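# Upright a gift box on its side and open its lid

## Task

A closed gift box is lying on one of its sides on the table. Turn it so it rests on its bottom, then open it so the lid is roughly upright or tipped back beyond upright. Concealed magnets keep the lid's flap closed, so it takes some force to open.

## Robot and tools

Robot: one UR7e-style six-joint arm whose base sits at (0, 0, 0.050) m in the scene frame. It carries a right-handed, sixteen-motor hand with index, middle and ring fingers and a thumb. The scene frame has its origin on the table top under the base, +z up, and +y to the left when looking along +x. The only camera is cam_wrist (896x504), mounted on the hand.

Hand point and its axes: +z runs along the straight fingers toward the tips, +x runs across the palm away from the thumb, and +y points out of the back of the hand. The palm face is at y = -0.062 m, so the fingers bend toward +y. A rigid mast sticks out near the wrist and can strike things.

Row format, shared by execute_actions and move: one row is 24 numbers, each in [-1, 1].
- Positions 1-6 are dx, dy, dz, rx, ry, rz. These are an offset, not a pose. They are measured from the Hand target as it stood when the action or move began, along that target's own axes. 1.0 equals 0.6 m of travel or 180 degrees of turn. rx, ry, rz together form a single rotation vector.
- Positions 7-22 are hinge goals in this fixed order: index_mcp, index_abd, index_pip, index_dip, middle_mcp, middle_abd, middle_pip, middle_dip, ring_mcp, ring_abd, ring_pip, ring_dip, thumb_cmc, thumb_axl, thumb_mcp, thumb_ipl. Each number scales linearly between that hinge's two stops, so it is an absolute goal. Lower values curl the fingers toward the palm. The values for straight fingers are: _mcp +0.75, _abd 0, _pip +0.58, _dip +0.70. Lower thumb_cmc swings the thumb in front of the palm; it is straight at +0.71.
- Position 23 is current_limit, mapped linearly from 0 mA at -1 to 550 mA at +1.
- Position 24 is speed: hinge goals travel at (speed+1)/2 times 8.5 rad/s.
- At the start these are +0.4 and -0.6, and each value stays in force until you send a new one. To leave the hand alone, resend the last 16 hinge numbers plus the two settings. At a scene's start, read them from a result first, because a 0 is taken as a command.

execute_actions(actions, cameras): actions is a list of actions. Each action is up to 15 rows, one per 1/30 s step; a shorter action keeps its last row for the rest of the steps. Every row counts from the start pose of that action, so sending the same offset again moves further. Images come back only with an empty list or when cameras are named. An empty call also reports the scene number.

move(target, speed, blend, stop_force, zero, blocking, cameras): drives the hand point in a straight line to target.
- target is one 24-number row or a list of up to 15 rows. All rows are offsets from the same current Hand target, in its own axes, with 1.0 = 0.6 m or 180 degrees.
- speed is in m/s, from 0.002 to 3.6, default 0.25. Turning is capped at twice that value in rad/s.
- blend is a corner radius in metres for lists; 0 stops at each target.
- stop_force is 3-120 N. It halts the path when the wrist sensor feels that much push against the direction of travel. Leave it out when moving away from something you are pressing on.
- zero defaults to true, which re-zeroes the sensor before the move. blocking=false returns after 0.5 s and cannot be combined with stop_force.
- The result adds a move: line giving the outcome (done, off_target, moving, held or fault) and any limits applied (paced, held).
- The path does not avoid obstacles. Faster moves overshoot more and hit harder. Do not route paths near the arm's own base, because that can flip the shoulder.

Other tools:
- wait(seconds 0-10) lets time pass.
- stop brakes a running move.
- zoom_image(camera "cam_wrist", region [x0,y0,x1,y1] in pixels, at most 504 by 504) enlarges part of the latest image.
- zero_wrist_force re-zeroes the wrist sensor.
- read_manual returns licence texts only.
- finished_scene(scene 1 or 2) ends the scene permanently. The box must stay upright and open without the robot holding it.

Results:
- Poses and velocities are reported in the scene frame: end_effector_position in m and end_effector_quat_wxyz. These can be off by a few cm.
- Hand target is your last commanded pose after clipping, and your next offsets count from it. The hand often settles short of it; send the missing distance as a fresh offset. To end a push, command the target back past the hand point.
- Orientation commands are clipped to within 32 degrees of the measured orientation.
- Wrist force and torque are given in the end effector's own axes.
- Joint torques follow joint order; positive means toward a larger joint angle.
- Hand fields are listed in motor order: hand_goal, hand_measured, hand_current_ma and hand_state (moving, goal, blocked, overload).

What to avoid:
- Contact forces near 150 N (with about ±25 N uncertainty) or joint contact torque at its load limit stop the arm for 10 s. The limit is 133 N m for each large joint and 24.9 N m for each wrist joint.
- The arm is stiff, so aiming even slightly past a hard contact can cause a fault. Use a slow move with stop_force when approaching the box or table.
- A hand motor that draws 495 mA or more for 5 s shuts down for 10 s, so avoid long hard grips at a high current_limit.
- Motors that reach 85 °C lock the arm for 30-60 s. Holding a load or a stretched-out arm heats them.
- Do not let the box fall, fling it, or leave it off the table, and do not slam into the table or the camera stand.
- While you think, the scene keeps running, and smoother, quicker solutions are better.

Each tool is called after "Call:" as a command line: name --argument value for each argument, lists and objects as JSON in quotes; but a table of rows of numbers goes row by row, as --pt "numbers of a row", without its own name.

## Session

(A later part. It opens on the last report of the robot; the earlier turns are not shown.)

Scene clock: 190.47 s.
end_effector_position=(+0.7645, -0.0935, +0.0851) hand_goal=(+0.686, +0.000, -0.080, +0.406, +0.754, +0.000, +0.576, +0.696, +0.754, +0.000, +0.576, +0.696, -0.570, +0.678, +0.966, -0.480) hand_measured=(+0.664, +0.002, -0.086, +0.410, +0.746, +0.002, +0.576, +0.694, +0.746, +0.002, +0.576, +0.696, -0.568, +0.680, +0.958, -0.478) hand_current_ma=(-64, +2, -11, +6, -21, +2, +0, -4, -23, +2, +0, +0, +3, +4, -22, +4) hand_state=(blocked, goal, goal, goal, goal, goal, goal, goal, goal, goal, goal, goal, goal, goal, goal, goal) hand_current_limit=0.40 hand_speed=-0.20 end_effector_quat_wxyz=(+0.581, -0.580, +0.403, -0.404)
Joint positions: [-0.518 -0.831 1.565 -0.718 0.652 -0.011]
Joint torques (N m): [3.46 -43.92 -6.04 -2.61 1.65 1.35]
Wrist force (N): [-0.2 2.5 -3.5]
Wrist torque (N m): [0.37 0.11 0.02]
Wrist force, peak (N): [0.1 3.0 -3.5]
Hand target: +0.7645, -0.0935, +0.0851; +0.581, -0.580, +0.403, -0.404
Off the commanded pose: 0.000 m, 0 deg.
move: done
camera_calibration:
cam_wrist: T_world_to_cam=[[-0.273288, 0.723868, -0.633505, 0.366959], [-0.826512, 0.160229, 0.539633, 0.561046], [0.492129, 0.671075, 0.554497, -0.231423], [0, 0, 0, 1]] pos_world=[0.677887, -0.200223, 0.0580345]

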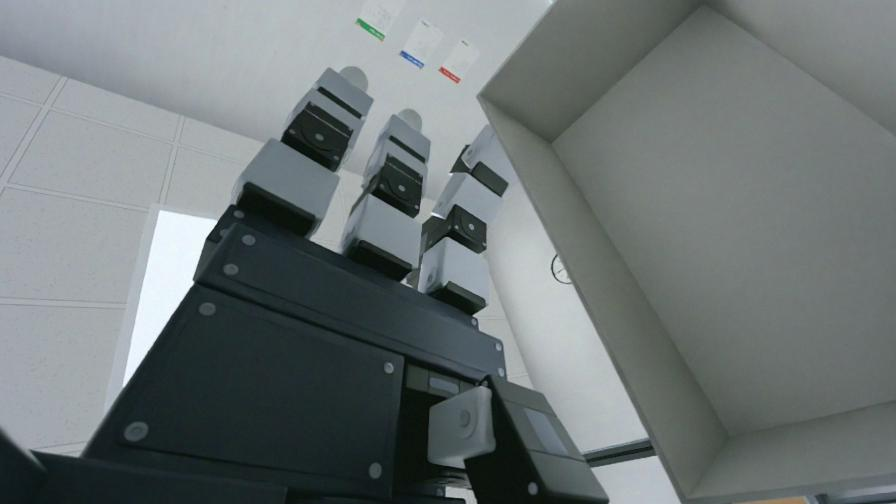

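Call:
move --target '[-0.0073,0,0.0068,0,0.0983,0,0.685,0,-0.08,0.406,0.754,0,0.576,0.696,0.754,0,0.576,0.696,-0.571,0.678,0.966,-0.481,0.4,-0.2]' --speed 0.15 --stop_force 8 --cameras '["cam_wrist"]'

Scene clock: 194.13 s.
end_effector_position=(+0.7668, -0.0879, +0.0851) hand_goal=(+0.686, +0.000, -0.080, +0.406, +0.754, +0.000, +0.576, +0.696, +0.754, +0.000, +0.576, +0.696, -0.570, +0.678, +0.966, -0.480) hand_measured=(+0.664, +0.002, -0.086, +0.410, +0.746, +0.002, +0.576, +0.694, +0.746, +0.002, +0.576, +0.696, -0.568, +0.680, +0.958, -0.478) hand_current_ma=(-64, +2, -11, +6, -21, +2, +0, -4, -23, +2, +0, +0, +3, +4, -22, +4) hand_state=(blocked, goal, goal, goal, goal, goal, goal, goal, goal, goal, goal, goal, goal, goal, goal, goal) hand_current_limit=0.40 hand_speed=-0.20 end_effector_quat_wxyz=(+0.512, -0.511, +0.488, -0.488)
Joint positions: [-0.419 -0.899 1.698 -0.789 1.059 -0.007]
Joint torques (N m): [5.56 -54.94 -5.2 -3.12 1.67 1.29]
Wrist force (N): [0.4 2.3 -3.3]
Wrist torque (N m): [0.36 0.06 0.01]
Wrist force, peak (N): [0.0 2.6 -3.5]
Hand target: +0.7668, -0.0879, +0.0851; +0.512, -0.511, +0.488, -0.488
Off the commanded pose: 0.000 m, 0 deg.
move: done
camera_calibration:
cam_wrist: T_world_to_cam=[[-0.0404914, 0.772867, -0.633275, 0.189346], [-0.738624, 0.403678, 0.539887, 0.515989], [0.6729, 0.489613, 0.554513, -0.390795], [0, 0, 0, 1]] pos_world=[0.651755, -0.163294, 0.0580333]

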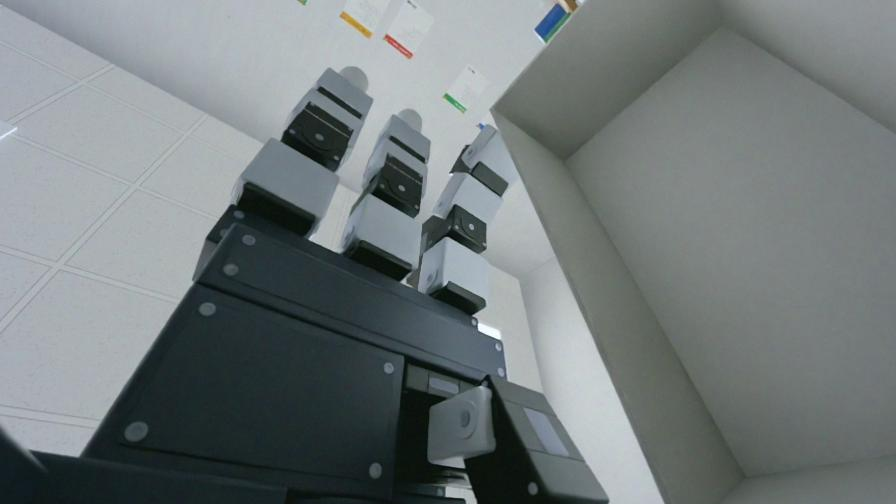

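Call:
move --pt "0 -0.1 0 0 0 0 0.685 0 -0.08 0.406 0.754 0 0.576 0.696 0.754 0 0.576 0.696 -0.571 0.678 0.966 -0.481 0.4 -0.2" --pt "-0.0203 -0.1 -0.0027 0 0.0622 0 0.685 0 -0.08 0.406 0.754 0 0.576 0.696 0.754 0 0.576 0.696 -0.571 0.678 0.966 -0.481 0.4 -0.2" --speed 0.2 --cameras '["cam_wrist"]'

Call:
move --target '[0,0.1,0,0,0,0,0.685,0,-0.08,0.406,0.754,0,0.576,0.696,0.754,0,0.576,0.696,-0.571,0.678,0.966,-0.481,0.4,-0.2]' --speed 0.12 --stop_force 6 --cameras '["cam_wrist"]'

Scene clock: 198.30 s.
end_effector_position=(+0.7646, -0.0759, +0.1451) hand_goal=(+0.686, +0.000, -0.080, +0.406, +0.754, +0.000, +0.576, +0.696, +0.754, +0.000, +0.576, +0.696, -0.570, +0.678, +0.966, -0.480) hand_measured=(+0.664, +0.002, -0.086, +0.410, +0.746, +0.002, +0.576, +0.694, +0.746, +0.002, +0.576, +0.696, -0.568, +0.680, +0.958, -0.478) hand_current_ma=(-64, +2, -11, +6, -21, +2, +0, -4, -23, +2, +0, +0, +3, +4, -22, +4) hand_state=(blocked, goal, goal, goal, goal, goal, goal, goal, goal, goal, goal, goal, goal, goal, goal, goal) hand_current_limit=0.40 hand_speed=-0.20 end_effector_quat_wxyz=(+0.462, -0.461, +0.535, -0.536)
Joint positions: [-0.324 -1.02 1.714 -0.685 1.35 -0.005]
Joint torques (N m): [4.99 -52.1 -6.12 -3.16 1.37 -1.21]
Wrist force (N): [0.3 2.5 -3.4]
Wrist torque (N m): [0.39 0.05 0.07]
Wrist force, peak (N): [0.0 3.4 -3.4]
Hand target: +0.7646, -0.0759, +0.1451; +0.462, -0.461, +0.536, -0.536
Off the commanded pose: 0.000 m, 0 deg.
move: done
camera_calibration:
cam_wrist: T_world_to_cam=[[0.110069, 0.766183, -0.633125, 0.102411], [-0.646273, 0.539123, 0.540071, 0.416686], [0.755126, 0.349727, 0.554505, -0.501949], [0, 0, 0, 1]] pos_world=[0.637056, -0.127566, 0.118133]

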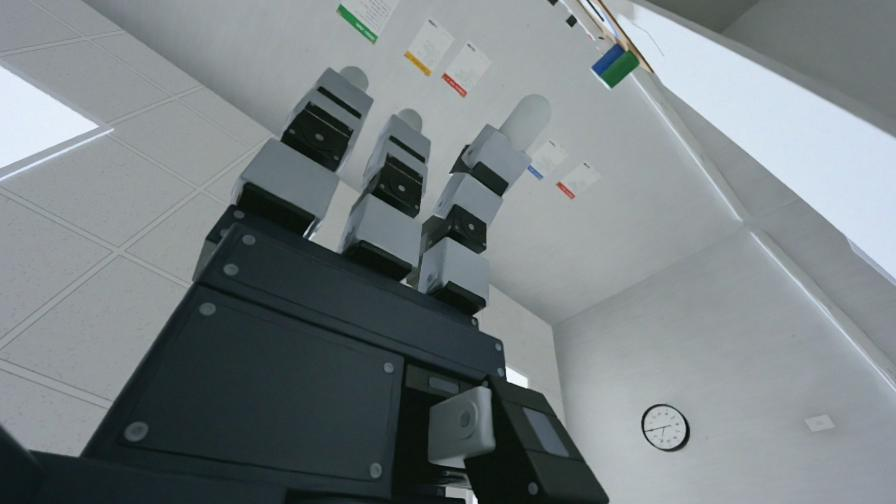

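Scene clock: 200.07 s.
end_effector_position=(+0.7646, -0.0758, +0.0851) hand_goal=(+0.686, +0.000, -0.080, +0.406, +0.754, +0.000, +0.576, +0.696, +0.754, +0.000, +0.576, +0.696, -0.570, +0.678, +0.966, -0.480) hand_measured=(+0.666, +0.002, -0.086, +0.410, +0.746, +0.002, +0.576, +0.694, +0.746, +0.002, +0.576, +0.696, -0.568, +0.680, +0.958, -0.478) hand_current_ma=(-63, +2, -11, +6, -21, +2, +0, -4, -23, +2, +0, +0, +3, +4, -22, +4) hand_state=(blocked, goal, goal, goal, goal, goal, goal, goal, goal, goal, goal, goal, goal, goal, goal, goal) hand_current_limit=0.40 hand_speed=-0.20 end_effector_quat_wxyz=(+0.462, -0.461, +0.536, -0.536)
Joint positions: [-0.324 -0.923 1.745 -0.814 1.349 -0.005]
Joint torques (N m): [3.68 -39.53 -5.27 -3.3 1.51 1.16]
Wrist force (N): [0.0 2.5 -3.4]
Wrist torque (N m): [0.39 0.11 0.07]
Wrist force, peak (N): [0.2 3.2 -3.4]
Hand target: +0.7646, -0.0758, +0.0851; +0.462, -0.461, +0.536, -0.536
Off the commanded pose: 0.000 m, 0 deg.
move: done
camera_calibration:
cam_wrist: T_world_to_cam=[[0.11029, 0.76614, -0.63314, 0.0641272], [-0.646123, 0.539318, 0.540057, 0.449084], [0.755223, 0.349523, 0.554502, -0.468821], [0, 0, 0, 1]] pos_world=[0.637155, -0.127466, 0.0580326]

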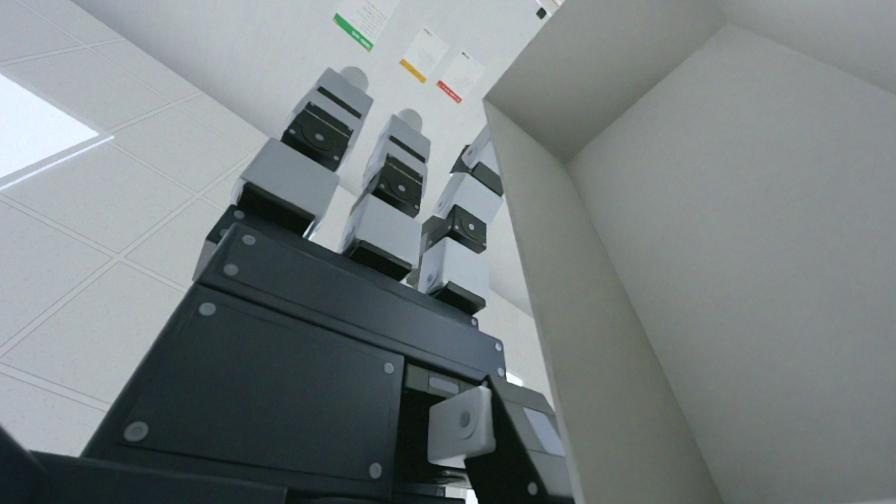

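Call:
move --target '[0,0,0,0,0,0,0.342,0,-0.17,0.36,0.754,0,0.576,0.696,0.754,0,0.576,0.696,-0.571,0.678,0.787,-0.427,0.3,-0.75]'

Scene clock: 200.90 s.
end_effector_position=(+0.7646, -0.0758, +0.0851) hand_goal=(+0.342, +0.000, -0.170, +0.360, +0.754, +0.000, +0.576, +0.696, +0.754, +0.000, +0.576, +0.696, -0.570, +0.678, +0.788, -0.426) hand_measured=(+0.548, +0.002, -0.148, +0.364, +0.746, +0.002, +0.576, +0.694, +0.746, +0.002, +0.576, +0.696, -0.570, +0.680, +0.852, -0.420) hand_current_ma=(+357, +2, +63, +10, -21, +2, +0, -4, -23, +2, +0, +0, +1, +2, +305, +19) hand_state=(blocked, goal, blocked, goal, goal, goal, goal, goal, goal, goal, goal, goal, goal, goal, blocked, goal) hand_current_limit=0.30 hand_speed=-0.75 end_effector_quat_wxyz=(+0.462, -0.461, +0.536, -0.536)
Joint positions: [-0.324 -0.923 1.745 -0.814 1.349 -0.005]
Joint torques (N m): [3.19 -40.32 -5.76 -1.77 1.2 0.88]
Wrist force (N): [0.0 -2.6 -4.3]
Wrist torque (N m): [0.06 0.11 0.14]
Wrist force, peak (N): [0.2 -3.3 -4.6]
Hand target: +0.7646, -0.0758, +0.0851; +0.462, -0.461, +0.536, -0.536
Off the commanded pose: 0.000 m, 0 deg.
move: done

Call:
move --pt "-0.067 -0.024 0 0 0 -0.1389 0.342 0 -0.17 0.36 0.754 0 0.576 0.696 0.754 0 0.576 0.696 -0.571 0.678 0.787 -0.427 0.3 -0.75" --pt "-0.1358 -0.013 0 0 0 -0.2778 0.342 0 -0.17 0.36 0.754 0 0.576 0.696 0.754 0 0.576 0.696 -0.571 0.678 0.787 -0.427 0.3 -0.75" --pt "-0.1837 0.0162 0 0 0 -0.3889 0.342 0 -0.17 0.36 0.754 0 0.576 0.696 0.754 0 0.576 0.696 -0.571 0.678 0.787 -0.427 0.3 -0.75" --pt "-0.208 0.0432 0 0 0 -0.4611 0.342 0 -0.17 0.36 0.754 0 0.576 0.696 0.754 0 0.576 0.696 -0.571 0.678 0.787 -0.427 0.3 -0.75" --speed 0.18 --blend '[0.01,0.01,0.01,0]' --stop_force 15 --cameras '["cam_wrist"]'

Scene clock: 206.83 s.
end_effector_position=(+0.7830, +0.0476, +0.0592) hand_goal=(+0.342, +0.000, -0.170, +0.360, +0.754, +0.000, +0.576, +0.696, +0.754, +0.000, +0.576, +0.696, -0.570, +0.678, +0.788, -0.426) hand_measured=(+0.536, +0.008, -0.132, +0.374, +0.750, +0.002, +0.576, +0.694, +0.748, +0.002, +0.576, +0.696, -0.594, +0.680, +0.834, -0.410) hand_current_ma=(+357, +14, +118, +35, -11, +2, +0, -4, -12, +2, +0, +0, -73, +6, +212, +63) hand_state=(blocked, goal, blocked, goal, goal, goal, goal, goal, goal, goal, goal, goal, blocked, goal, blocked, goal) hand_current_limit=0.30 hand_speed=-0.75 end_effector_quat_wxyz=(+0.009, +0.700, -0.095, +0.707)
Joint positions: [0.096 -0.699 1.574 -0.866 1.769 -1.45]
Joint torques (N m): [5.1 -46 -21.86 -3.28 1.51 -1.53]
Wrist force (N): [-1.4 1.0 -2.5]
Wrist torque (N m): [0.11 0.05 0.07]
Wrist force, peak (N): [0.2 -3.2 -4.4]
Hand target: +0.7830, +0.0476, +0.0592; +0.009, +0.700, -0.095, +0.707
Off the commanded pose: 0.000 m, 0 deg.
move: done
camera_calibration:
cam_wrist: T_world_to_cam=[[-0.082182, -0.527708, -0.845441, 0.176045], [-0.623197, 0.689211, -0.369613, 0.437043], [0.777735, 0.496501, -0.385507, -0.48049], [0, 0, 0, 1]] pos_world=[0.660526, 0.0302493, 0.125141]

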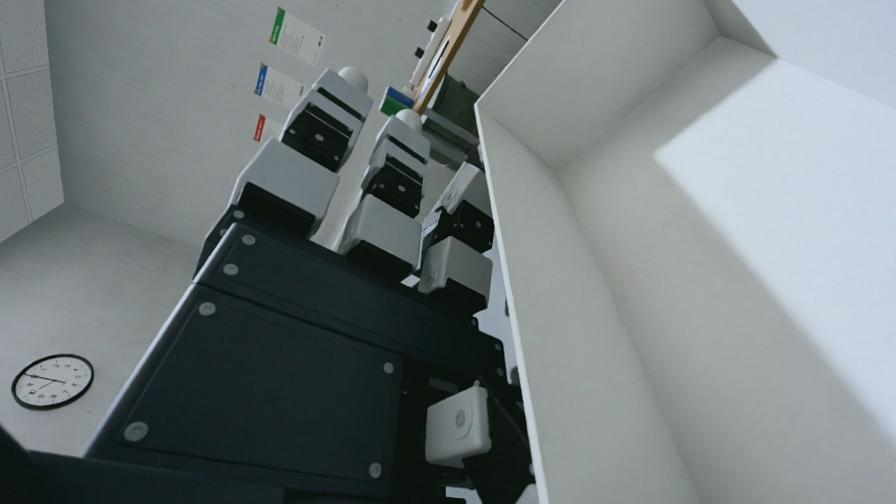

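Call:
move --target '[-0.0331,0.0041,0,0,0,0,0.342,0,-0.17,0.36,0.754,0,0.576,0.696,0.754,0,0.576,0.696,-0.571,0.678,0.787,-0.427,0.3,-0.75]' --speed 0.04 --stop_force 3.5 --cameras '["cam_wrist"]'

Scene clock: 208.67 s.
end_effector_position=(+0.7830, +0.0476, +0.0486) hand_goal=(+0.342, +0.000, -0.170, +0.360, +0.754, +0.000, +0.576, +0.696, +0.754, +0.000, +0.576, +0.696, -0.570, +0.678, +0.788, -0.426) hand_measured=(+0.536, +0.008, -0.130, +0.374, +0.750, +0.002, +0.576, +0.694, +0.748, +0.002, +0.576, +0.696, -0.586, +0.678, +0.832, -0.412) hand_current_ma=(+357, +14, +125, +39, -10, +3, +0, -4, -11, +3, +0, +0, -43, +0, +196, +55) hand_state=(blocked, goal, blocked, goal, goal, goal, goal, goal, goal, goal, goal, goal, goal, goal, blocked, goal) hand_current_limit=0.30 hand_speed=-0.75 end_effector_quat_wxyz=(+0.009, +0.700, -0.095, +0.707)
Joint positions: [0.096 -0.68 1.573 -0.883 1.769 -1.45]
Joint torques (N m): [-0.46 -62.95 -4.55 -0.33 0.24 -0.34]
Wrist force (N): [-1.6 1.1 -2.0]
Wrist torque (N m): [0.14 0.09 0.08]
Wrist force, peak (N): [2.7 0.1 -2.7]
Hand target: +0.7830, +0.0476, +0.0486; +0.009, +0.700, -0.095, +0.707 (not the last commanded pose)
Off the commanded pose: 0.009 m, 0 deg.
move: contact
camera_calibration:
cam_wrist: T_world_to_cam=[[-0.0823008, -0.527693, -0.845439, 0.167161], [-0.623219, 0.689236, -0.369528, 0.43313], [0.777705, 0.496481, -0.385593, -0.484546], [0, 0, 0, 1]] pos_world=[0.660526, 0.0302492, 0.114541]

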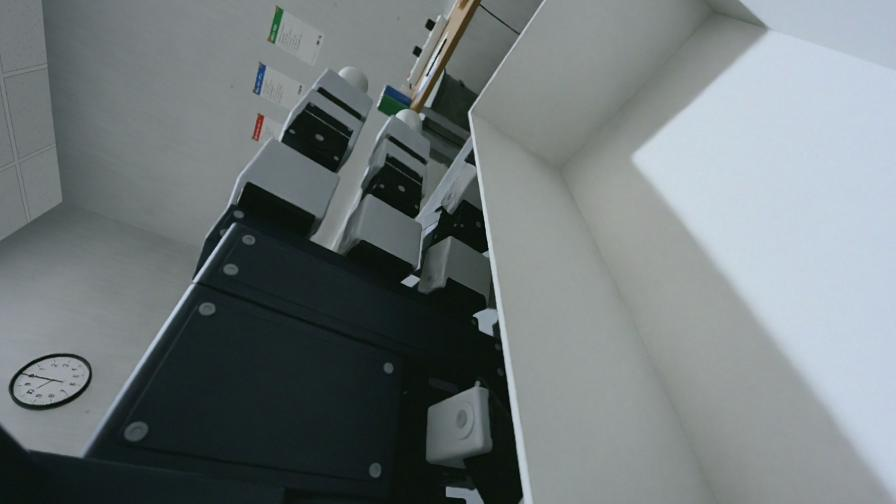

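Call:
move --pt "0 0 0 0 0 0 0.685 0 -0.08 0.406 0.754 0 0.576 0.696 0.754 0 0.576 0.696 -0.571 0.678 0.966 -0.481 0.4 -0.7" --pt "0 -0.2 0 0 0 0 0.685 0 -0.08 0.406 0.754 0 0.576 0.696 0.754 0 0.576 0.696 -0.571 0.678 0.966 -0.481 0.4 -0.6" --speed 0.2

Scene clock: 211.37 s.
end_effector_position=(+0.8005, +0.1654, +0.0633) hand_goal=(+0.686, +0.000, -0.080, +0.406, +0.754, +0.000, +0.576, +0.696, +0.754, +0.000, +0.576, +0.696, -0.570, +0.678, +0.966, -0.480) hand_measured=(+0.682, +0.008, -0.082, +0.404, +0.750, +0.002, +0.576, +0.694, +0.750, +0.002, +0.576, +0.696, -0.566, +0.678, +0.964, -0.478) hand_current_ma=(-7, +14, -5, -3, -6, +3, +0, -4, -7, +3, +0, +0, +10, -2, -5, +5) hand_state=(goal, goal, goal, goal, goal, goal, goal, goal, goal, goal, goal, goal, goal, goal, goal, goal) hand_current_limit=0.40 hand_speed=-0.60 end_effector_quat_wxyz=(+0.009, +0.700, -0.095, +0.707)
Joint positions: [0.284 -0.608 1.355 -0.738 1.958 -1.448]
Joint torques (N m): [5.3 -50.77 -23.97 -0.3 1.58 1.09]
Wrist force (N): [-1.0 1.1 -2.1]
Wrist torque (N m): [0.11 0.10 0.06]
Wrist force, peak (N): [-1.7 2.0 -2.5]
Hand target: +0.8005, +0.1654, +0.0633; +0.009, +0.700, -0.095, +0.707
Off the commanded pose: 0.000 m, 0 deg.
move: done

Call:
move --target '[0.4375,0.1828,-0.3858,0,0,-0.372,0.754,0,0.576,0.696,0.754,0,0.576,0.696,0.754,0,0.576,0.696,0.5,0.678,0.226,0.168,0.4,-0.4]' --speed 0.4 --cameras '["cam_wrist"]'

Scene clock: 212.83 s.
end_effector_position=(+0.7984, +0.1646, +0.0654) hand_goal=(+0.754, +0.000, +0.576, +0.696, +0.754, +0.000, +0.576, +0.696, +0.754, +0.000, +0.576, +0.696, +0.500, +0.678, +0.226, +0.168) hand_measured=(+0.750, +0.008, +0.572, +0.692, +0.750, +0.002, +0.576, +0.694, +0.750, +0.002, +0.576, +0.696, -0.304, +0.702, +0.478, +0.184) hand_current_ma=(-7, +14, -7, -6, -6, +4, +0, -4, -7, +3, +0, +0, -385, +92, +385, +66) hand_state=(goal, goal, goal, goal, goal, goal, goal, goal, goal, goal, goal, goal, blocked, blocked, blocked, goal) hand_current_limit=0.40 hand_speed=-0.40 end_effector_quat_wxyz=(+0.012, +0.701, -0.092, +0.707)
Joint positions: [0.284 -0.614 1.364 -0.74 1.958 -1.458]
Joint torques (N m): [1.04 -48.92 -22.49 -0.34 -1.21 1.86]
Wrist force (N): [3.8 1.0 -4.5]
Wrist torque (N m): [0.01 -0.66 -0.18]
Wrist force, peak (N): [6.8 -5.6 -1.1]
Hand target: +0.7985, +0.1646, +0.0654; +0.012, +0.701, -0.092, +0.707 (not the last commanded pose)
Off the commanded pose: 0.364 m, 66 deg.
move: held (a check stopped the path); limits=held
pose unreachable: on one or more control steps of this call, first in action 0 (counted from 0), an arm could not follow its commanded pose, so it was not sent that pose on those steps. It may still have moved: this result reports where it is.
cause: moving toward the commanded pose would bring two parts of the arm too close to each other (joints 4 (wrist 1) to 6 (wrist 3) lie between them).
camera_calibration:
cam_wrist: T_world_to_cam=[[-0.0836773, -0.536131, -0.839977, 0.246529], [-0.623785, 0.685533, -0.375414, 0.36978], [0.777104, 0.492552, -0.391794, -0.546569], [0, 0, 0, 1]] pos_world=[0.676032, 0.147889, 0.131756]

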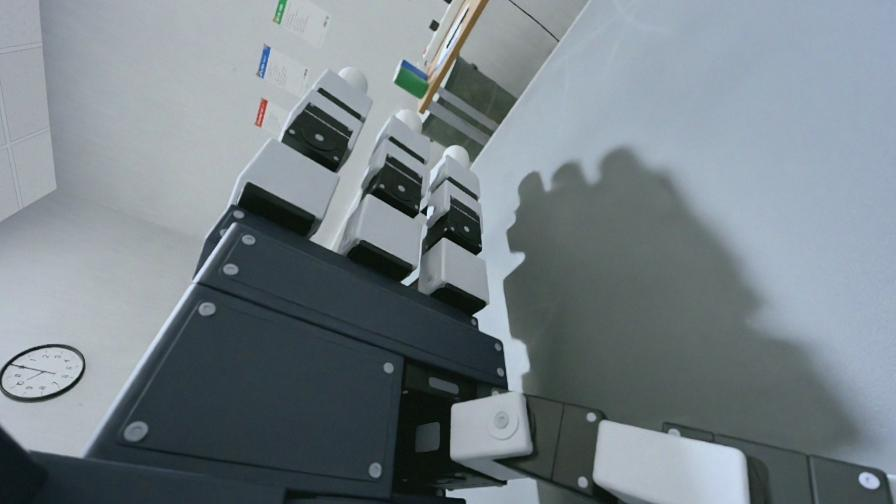

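Call:
move --pt "0.0 0.0 0 0 0 0 0.754 0 0.576 0.696 0.754 0 0.576 0.696 0.754 0 0.576 0.696 -0.8 0.678 0.226 0.168 0.4 -0.4" --pt "0.248 -0.031 0 0 0 0 0.754 0 0.576 0.696 0.754 0 0.576 0.696 0.754 0 0.576 0.696 -0.8 0.678 0.226 0.168 0.4 -0.4" --pt "0.46 0.1268 -0.3745 0.158 0.0796 -0.3604 0.754 0 0.576 0.696 0.754 0 0.576 0.696 0.754 0 0.576 0.696 -0.8 0.678 0.226 0.168 0.4 -0.4" --speed 0.35 --cameras '["cam_wrist"]'

Scene clock: 216.57 s.
end_effector_position=(+0.7906, +0.1639, +0.2201) hand_goal=(+0.754, +0.000, +0.576, +0.696, +0.754, +0.000, +0.576, +0.696, +0.754, +0.000, +0.576, +0.696, -0.800, +0.678, +0.226, +0.168) hand_measured=(+0.750, +0.008, +0.572, +0.692, +0.752, +0.004, +0.576, +0.694, +0.752, +0.004, +0.576, +0.696, -0.782, +0.680, +0.228, +0.170) hand_current_ma=(-6, +14, -6, -6, -5, +7, +0, -4, -5, +6, +0, +0, +47, +4, +4, +4) hand_state=(goal, goal, goal, goal, goal, goal, goal, goal, goal, goal, goal, goal, goal, goal, goal, goal) hand_current_limit=0.40 hand_speed=-0.40 end_effector_quat_wxyz=(+0.021, +0.700, -0.073, +0.710)
Joint positions: [0.284 -0.845 1.353 -0.508 1.942 -1.5]
Joint torques (N m): [5.63 -47 -26.41 -0.12 1.77 1.19]
Wrist force (N): [-1.3 0.7 -2.1]
Wrist torque (N m): [0.08 0.11 0.02]
Wrist force, peak (N): [-7.0 2.2 -3.8]
Hand target: +0.7906, +0.1639, +0.2201; +0.021, +0.700, -0.073, +0.710 (not the last commanded pose)
Off the commanded pose: 0.265 m, 70 deg.
move: held (a check stopped the path); path passed 2 of 3 targets; limits=held
pose unreachable: on one or more control steps of this call, first in action 0 (counted from 0), an arm could not follow its commanded pose, so it was not sent that pose on those steps. It may still have moved: this result reports where it is.
cause: moving toward the commanded pose would bring two parts of the arm too close to each other (joints 4 (wrist 1) to 6 (wrist 3) lie between them).
camera_calibration:
cam_wrist: T_world_to_cam=[[-0.072275, -0.570088, -0.818398, 0.367258], [-0.632194, 0.660839, -0.404503, 0.440558], [0.771432, 0.488151, -0.408168, -0.470782], [0, 0, 0, 1]] pos_world=[0.668238, 0.148044, 0.286613]

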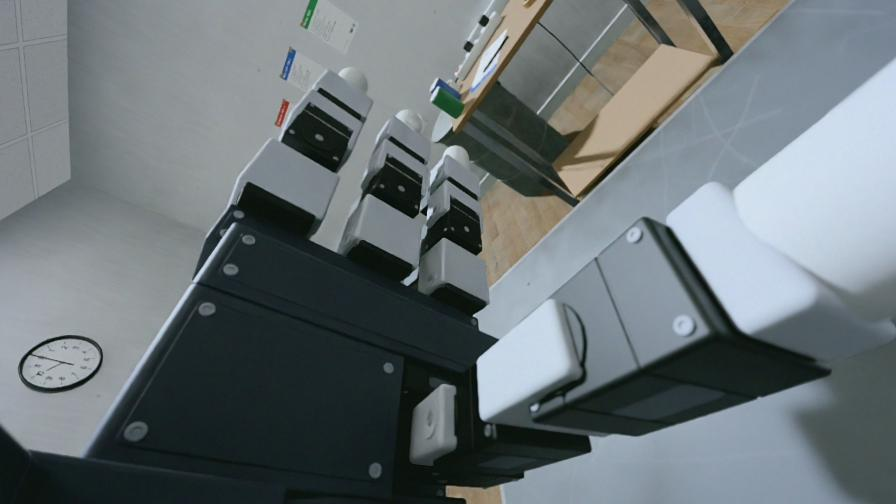

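Call:
move --pt "0.0 0.0 0 0.165 -0.0167 0 0.754 0 0.576 0.696 0.754 0 0.576 0.696 0.754 0 0.576 0.696 -0.8 0.678 0.226 0.168 0.4 -0.4" --pt "0.1988 0.1587 -0.3628 0.153 0.0775 -0.348 0.754 0 0.576 0.696 0.754 0 0.576 0.696 0.754 0 0.576 0.696 -0.8 0.678 0.226 0.168 0.4 -0.4" --speed 0.5 --cameras '["cam_wrist"]'

Scene clock: 221.17 s.
end_effector_position=(+0.5601, +0.0901, +0.3298) hand_goal=(+0.754, +0.000, +0.576, +0.696, +0.754, +0.000, +0.576, +0.696, +0.754, +0.000, +0.576, +0.696, -0.800, +0.678, +0.226, +0.168) hand_measured=(+0.760, +0.008, +0.576, +0.694, +0.760, +0.004, +0.576, +0.694, +0.760, +0.004, +0.576, +0.696, -0.792, +0.680, +0.228, +0.170) hand_current_ma=(+16, +14, -1, -5, +14, +7, +0, -4, +15, +6, +0, +0, +21, +4, +4, +4) hand_state=(goal, goal, goal, goal, goal, goal, goal, goal, goal, goal, goal, goal, goal, goal, goal, goal) hand_current_limit=0.40 hand_speed=-0.40 end_effector_quat_wxyz=(+0.232, +0.535, +0.462, +0.668)
Joint positions: [-0.175 -1.513 2.286 -0.761 0.972 -2.623]
Joint torques (N m): [-8.35 -29.66 -6.37 -0.04 -1.52 -1.35]
Wrist force (N): [-0.2 -0.8 -1.8]
Wrist torque (N m): [0.03 0.09 0.06]
Wrist force, peak (N): [-1.3 1.0 -2.6]
Hand target: +0.5600, +0.0900, +0.3298; +0.232, +0.535, +0.462, +0.668
Off the commanded pose: 0.000 m, 0 deg.
move: done
camera_calibration:
cam_wrist: T_world_to_cam=[[0.360684, -0.918545, 0.161809, -0.136093], [-0.626297, -0.367081, -0.687753, 0.570773], [0.691129, 0.146721, -0.707682, -0.0375855], [0, 0, 0, 1]] pos_world=[0.432536, 0.0900269, 0.387974]

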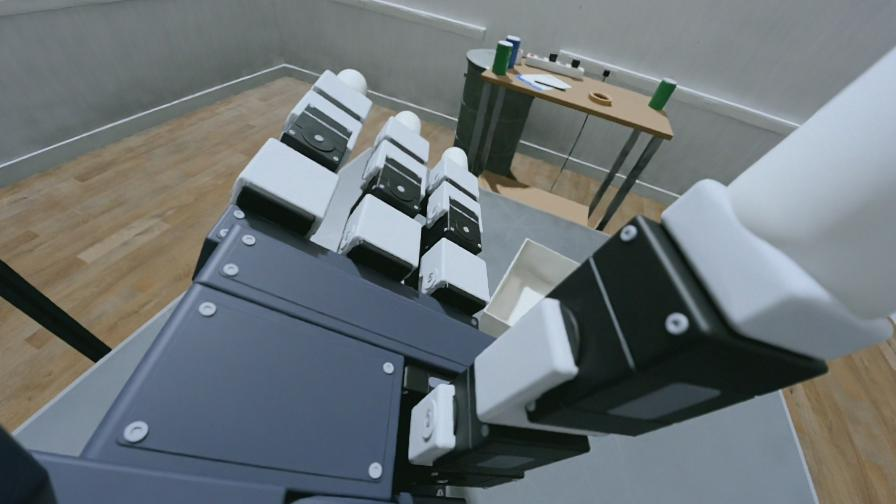

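Call:
execute_actions --actions '[[[0,0,0,0,0,0,0.754,0,0.576,0.696,0.754,0,0.576,0.696,0.754,0,0.576,0.696,0.714,0.678,0.226,0.168,0.4,0.0]],[[0,0,0,0,0,0,0.754,0,0.576,0.696,0.754,0,0.576,0.696,0.754,0,0.576,0.696,0.714,0.678,0.226,0.168,0.4,0.0]]]' --cameras '["cam_wrist"]'

Call:
zoom_image --camera "cam_wrist" --region '[440, 180, 720, 400]'

Scene clock: 222.77 s.
end_effector_position=(+0.5600, +0.0900, +0.3298) hand_goal=(+0.754, +0.000, +0.576, +0.696, +0.754, +0.000, +0.576, +0.696, +0.754, +0.000, +0.576, +0.696, +0.714, +0.678, +0.226, +0.168) hand_measured=(+0.760, +0.008, +0.576, +0.694, +0.760, +0.004, +0.576, +0.694, +0.760, +0.004, +0.576, +0.696, +0.720, +0.680, +0.228, +0.170) hand_current_ma=(+16, +14, -1, -5, +14, +7, +0, -4, +15, +6, +0, +0, +16, +4, +4, +4) hand_state=(goal, goal, goal, goal, goal, goal, goal, goal, goal, goal, goal, goal, goal, goal, goal, goal) hand_current_limit=0.40 hand_speed=0.00 end_effector_quat_wxyz=(+0.232, +0.535, +0.462, +0.668)
Joint positions: [-0.176 -1.513 2.286 -0.76 0.971 -2.623]
Joint torques (N m): [-7.13 -28.57 -7.05 -0.68 -1.26 -1.55]
Wrist force (N): [0.0 -0.8 -1.7]
Wrist torque (N m): [0.02 0.06 0.11]
Wrist force, peak (N): [-0.2 -1.2 -1.8]
Hand target: +0.5600, +0.0900, +0.3298; +0.232, +0.535, +0.462, +0.668
Off the commanded pose: 0.000 m, 0 deg.
Step readings (end_effector_position):
0: (+0.5600, +0.0901, +0.3298)
1: (+0.5600, +0.0901, +0.3298)
2: (+0.5600, +0.0901, +0.3298)
4: (+0.5600, +0.0901, +0.3298)
8: (+0.5600, +0.0900, +0.3298)
15: (+0.5600, +0.0900, +0.3298)
16: (+0.5600, +0.0900, +0.3298)
17: (+0.5600, +0.0900, +0.3298)
19: (+0.5600, +0.0900, +0.3298)
23: (+0.5600, +0.0900, +0.3298)
30: (+0.5600, +0.0900, +0.3298)
camera_calibration:
cam_wrist: T_world_to_cam=[[0.360748, -0.918484, 0.162011, -0.136259], [-0.626249, -0.36727, -0.687696, 0.570648], [0.691139, 0.146626, -0.707691, -0.0374942], [0, 0, 0, 1]] pos_world=[0.432436, 0.0899275, 0.387973]

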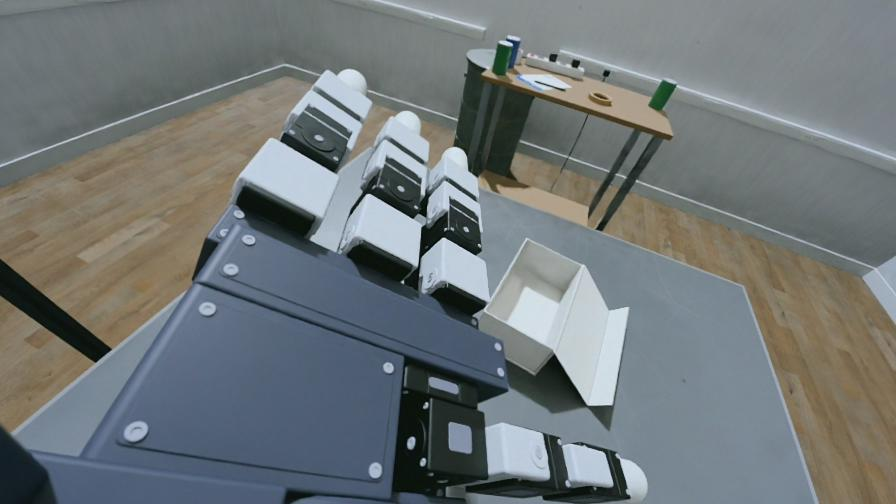

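Scaled by 1.800.

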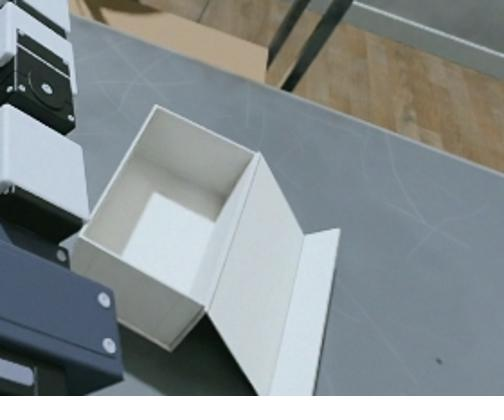

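Solved: box on its base, lid fully open behind it.

Call:
finished_scene --scene 1

The scene is finished: the task was done.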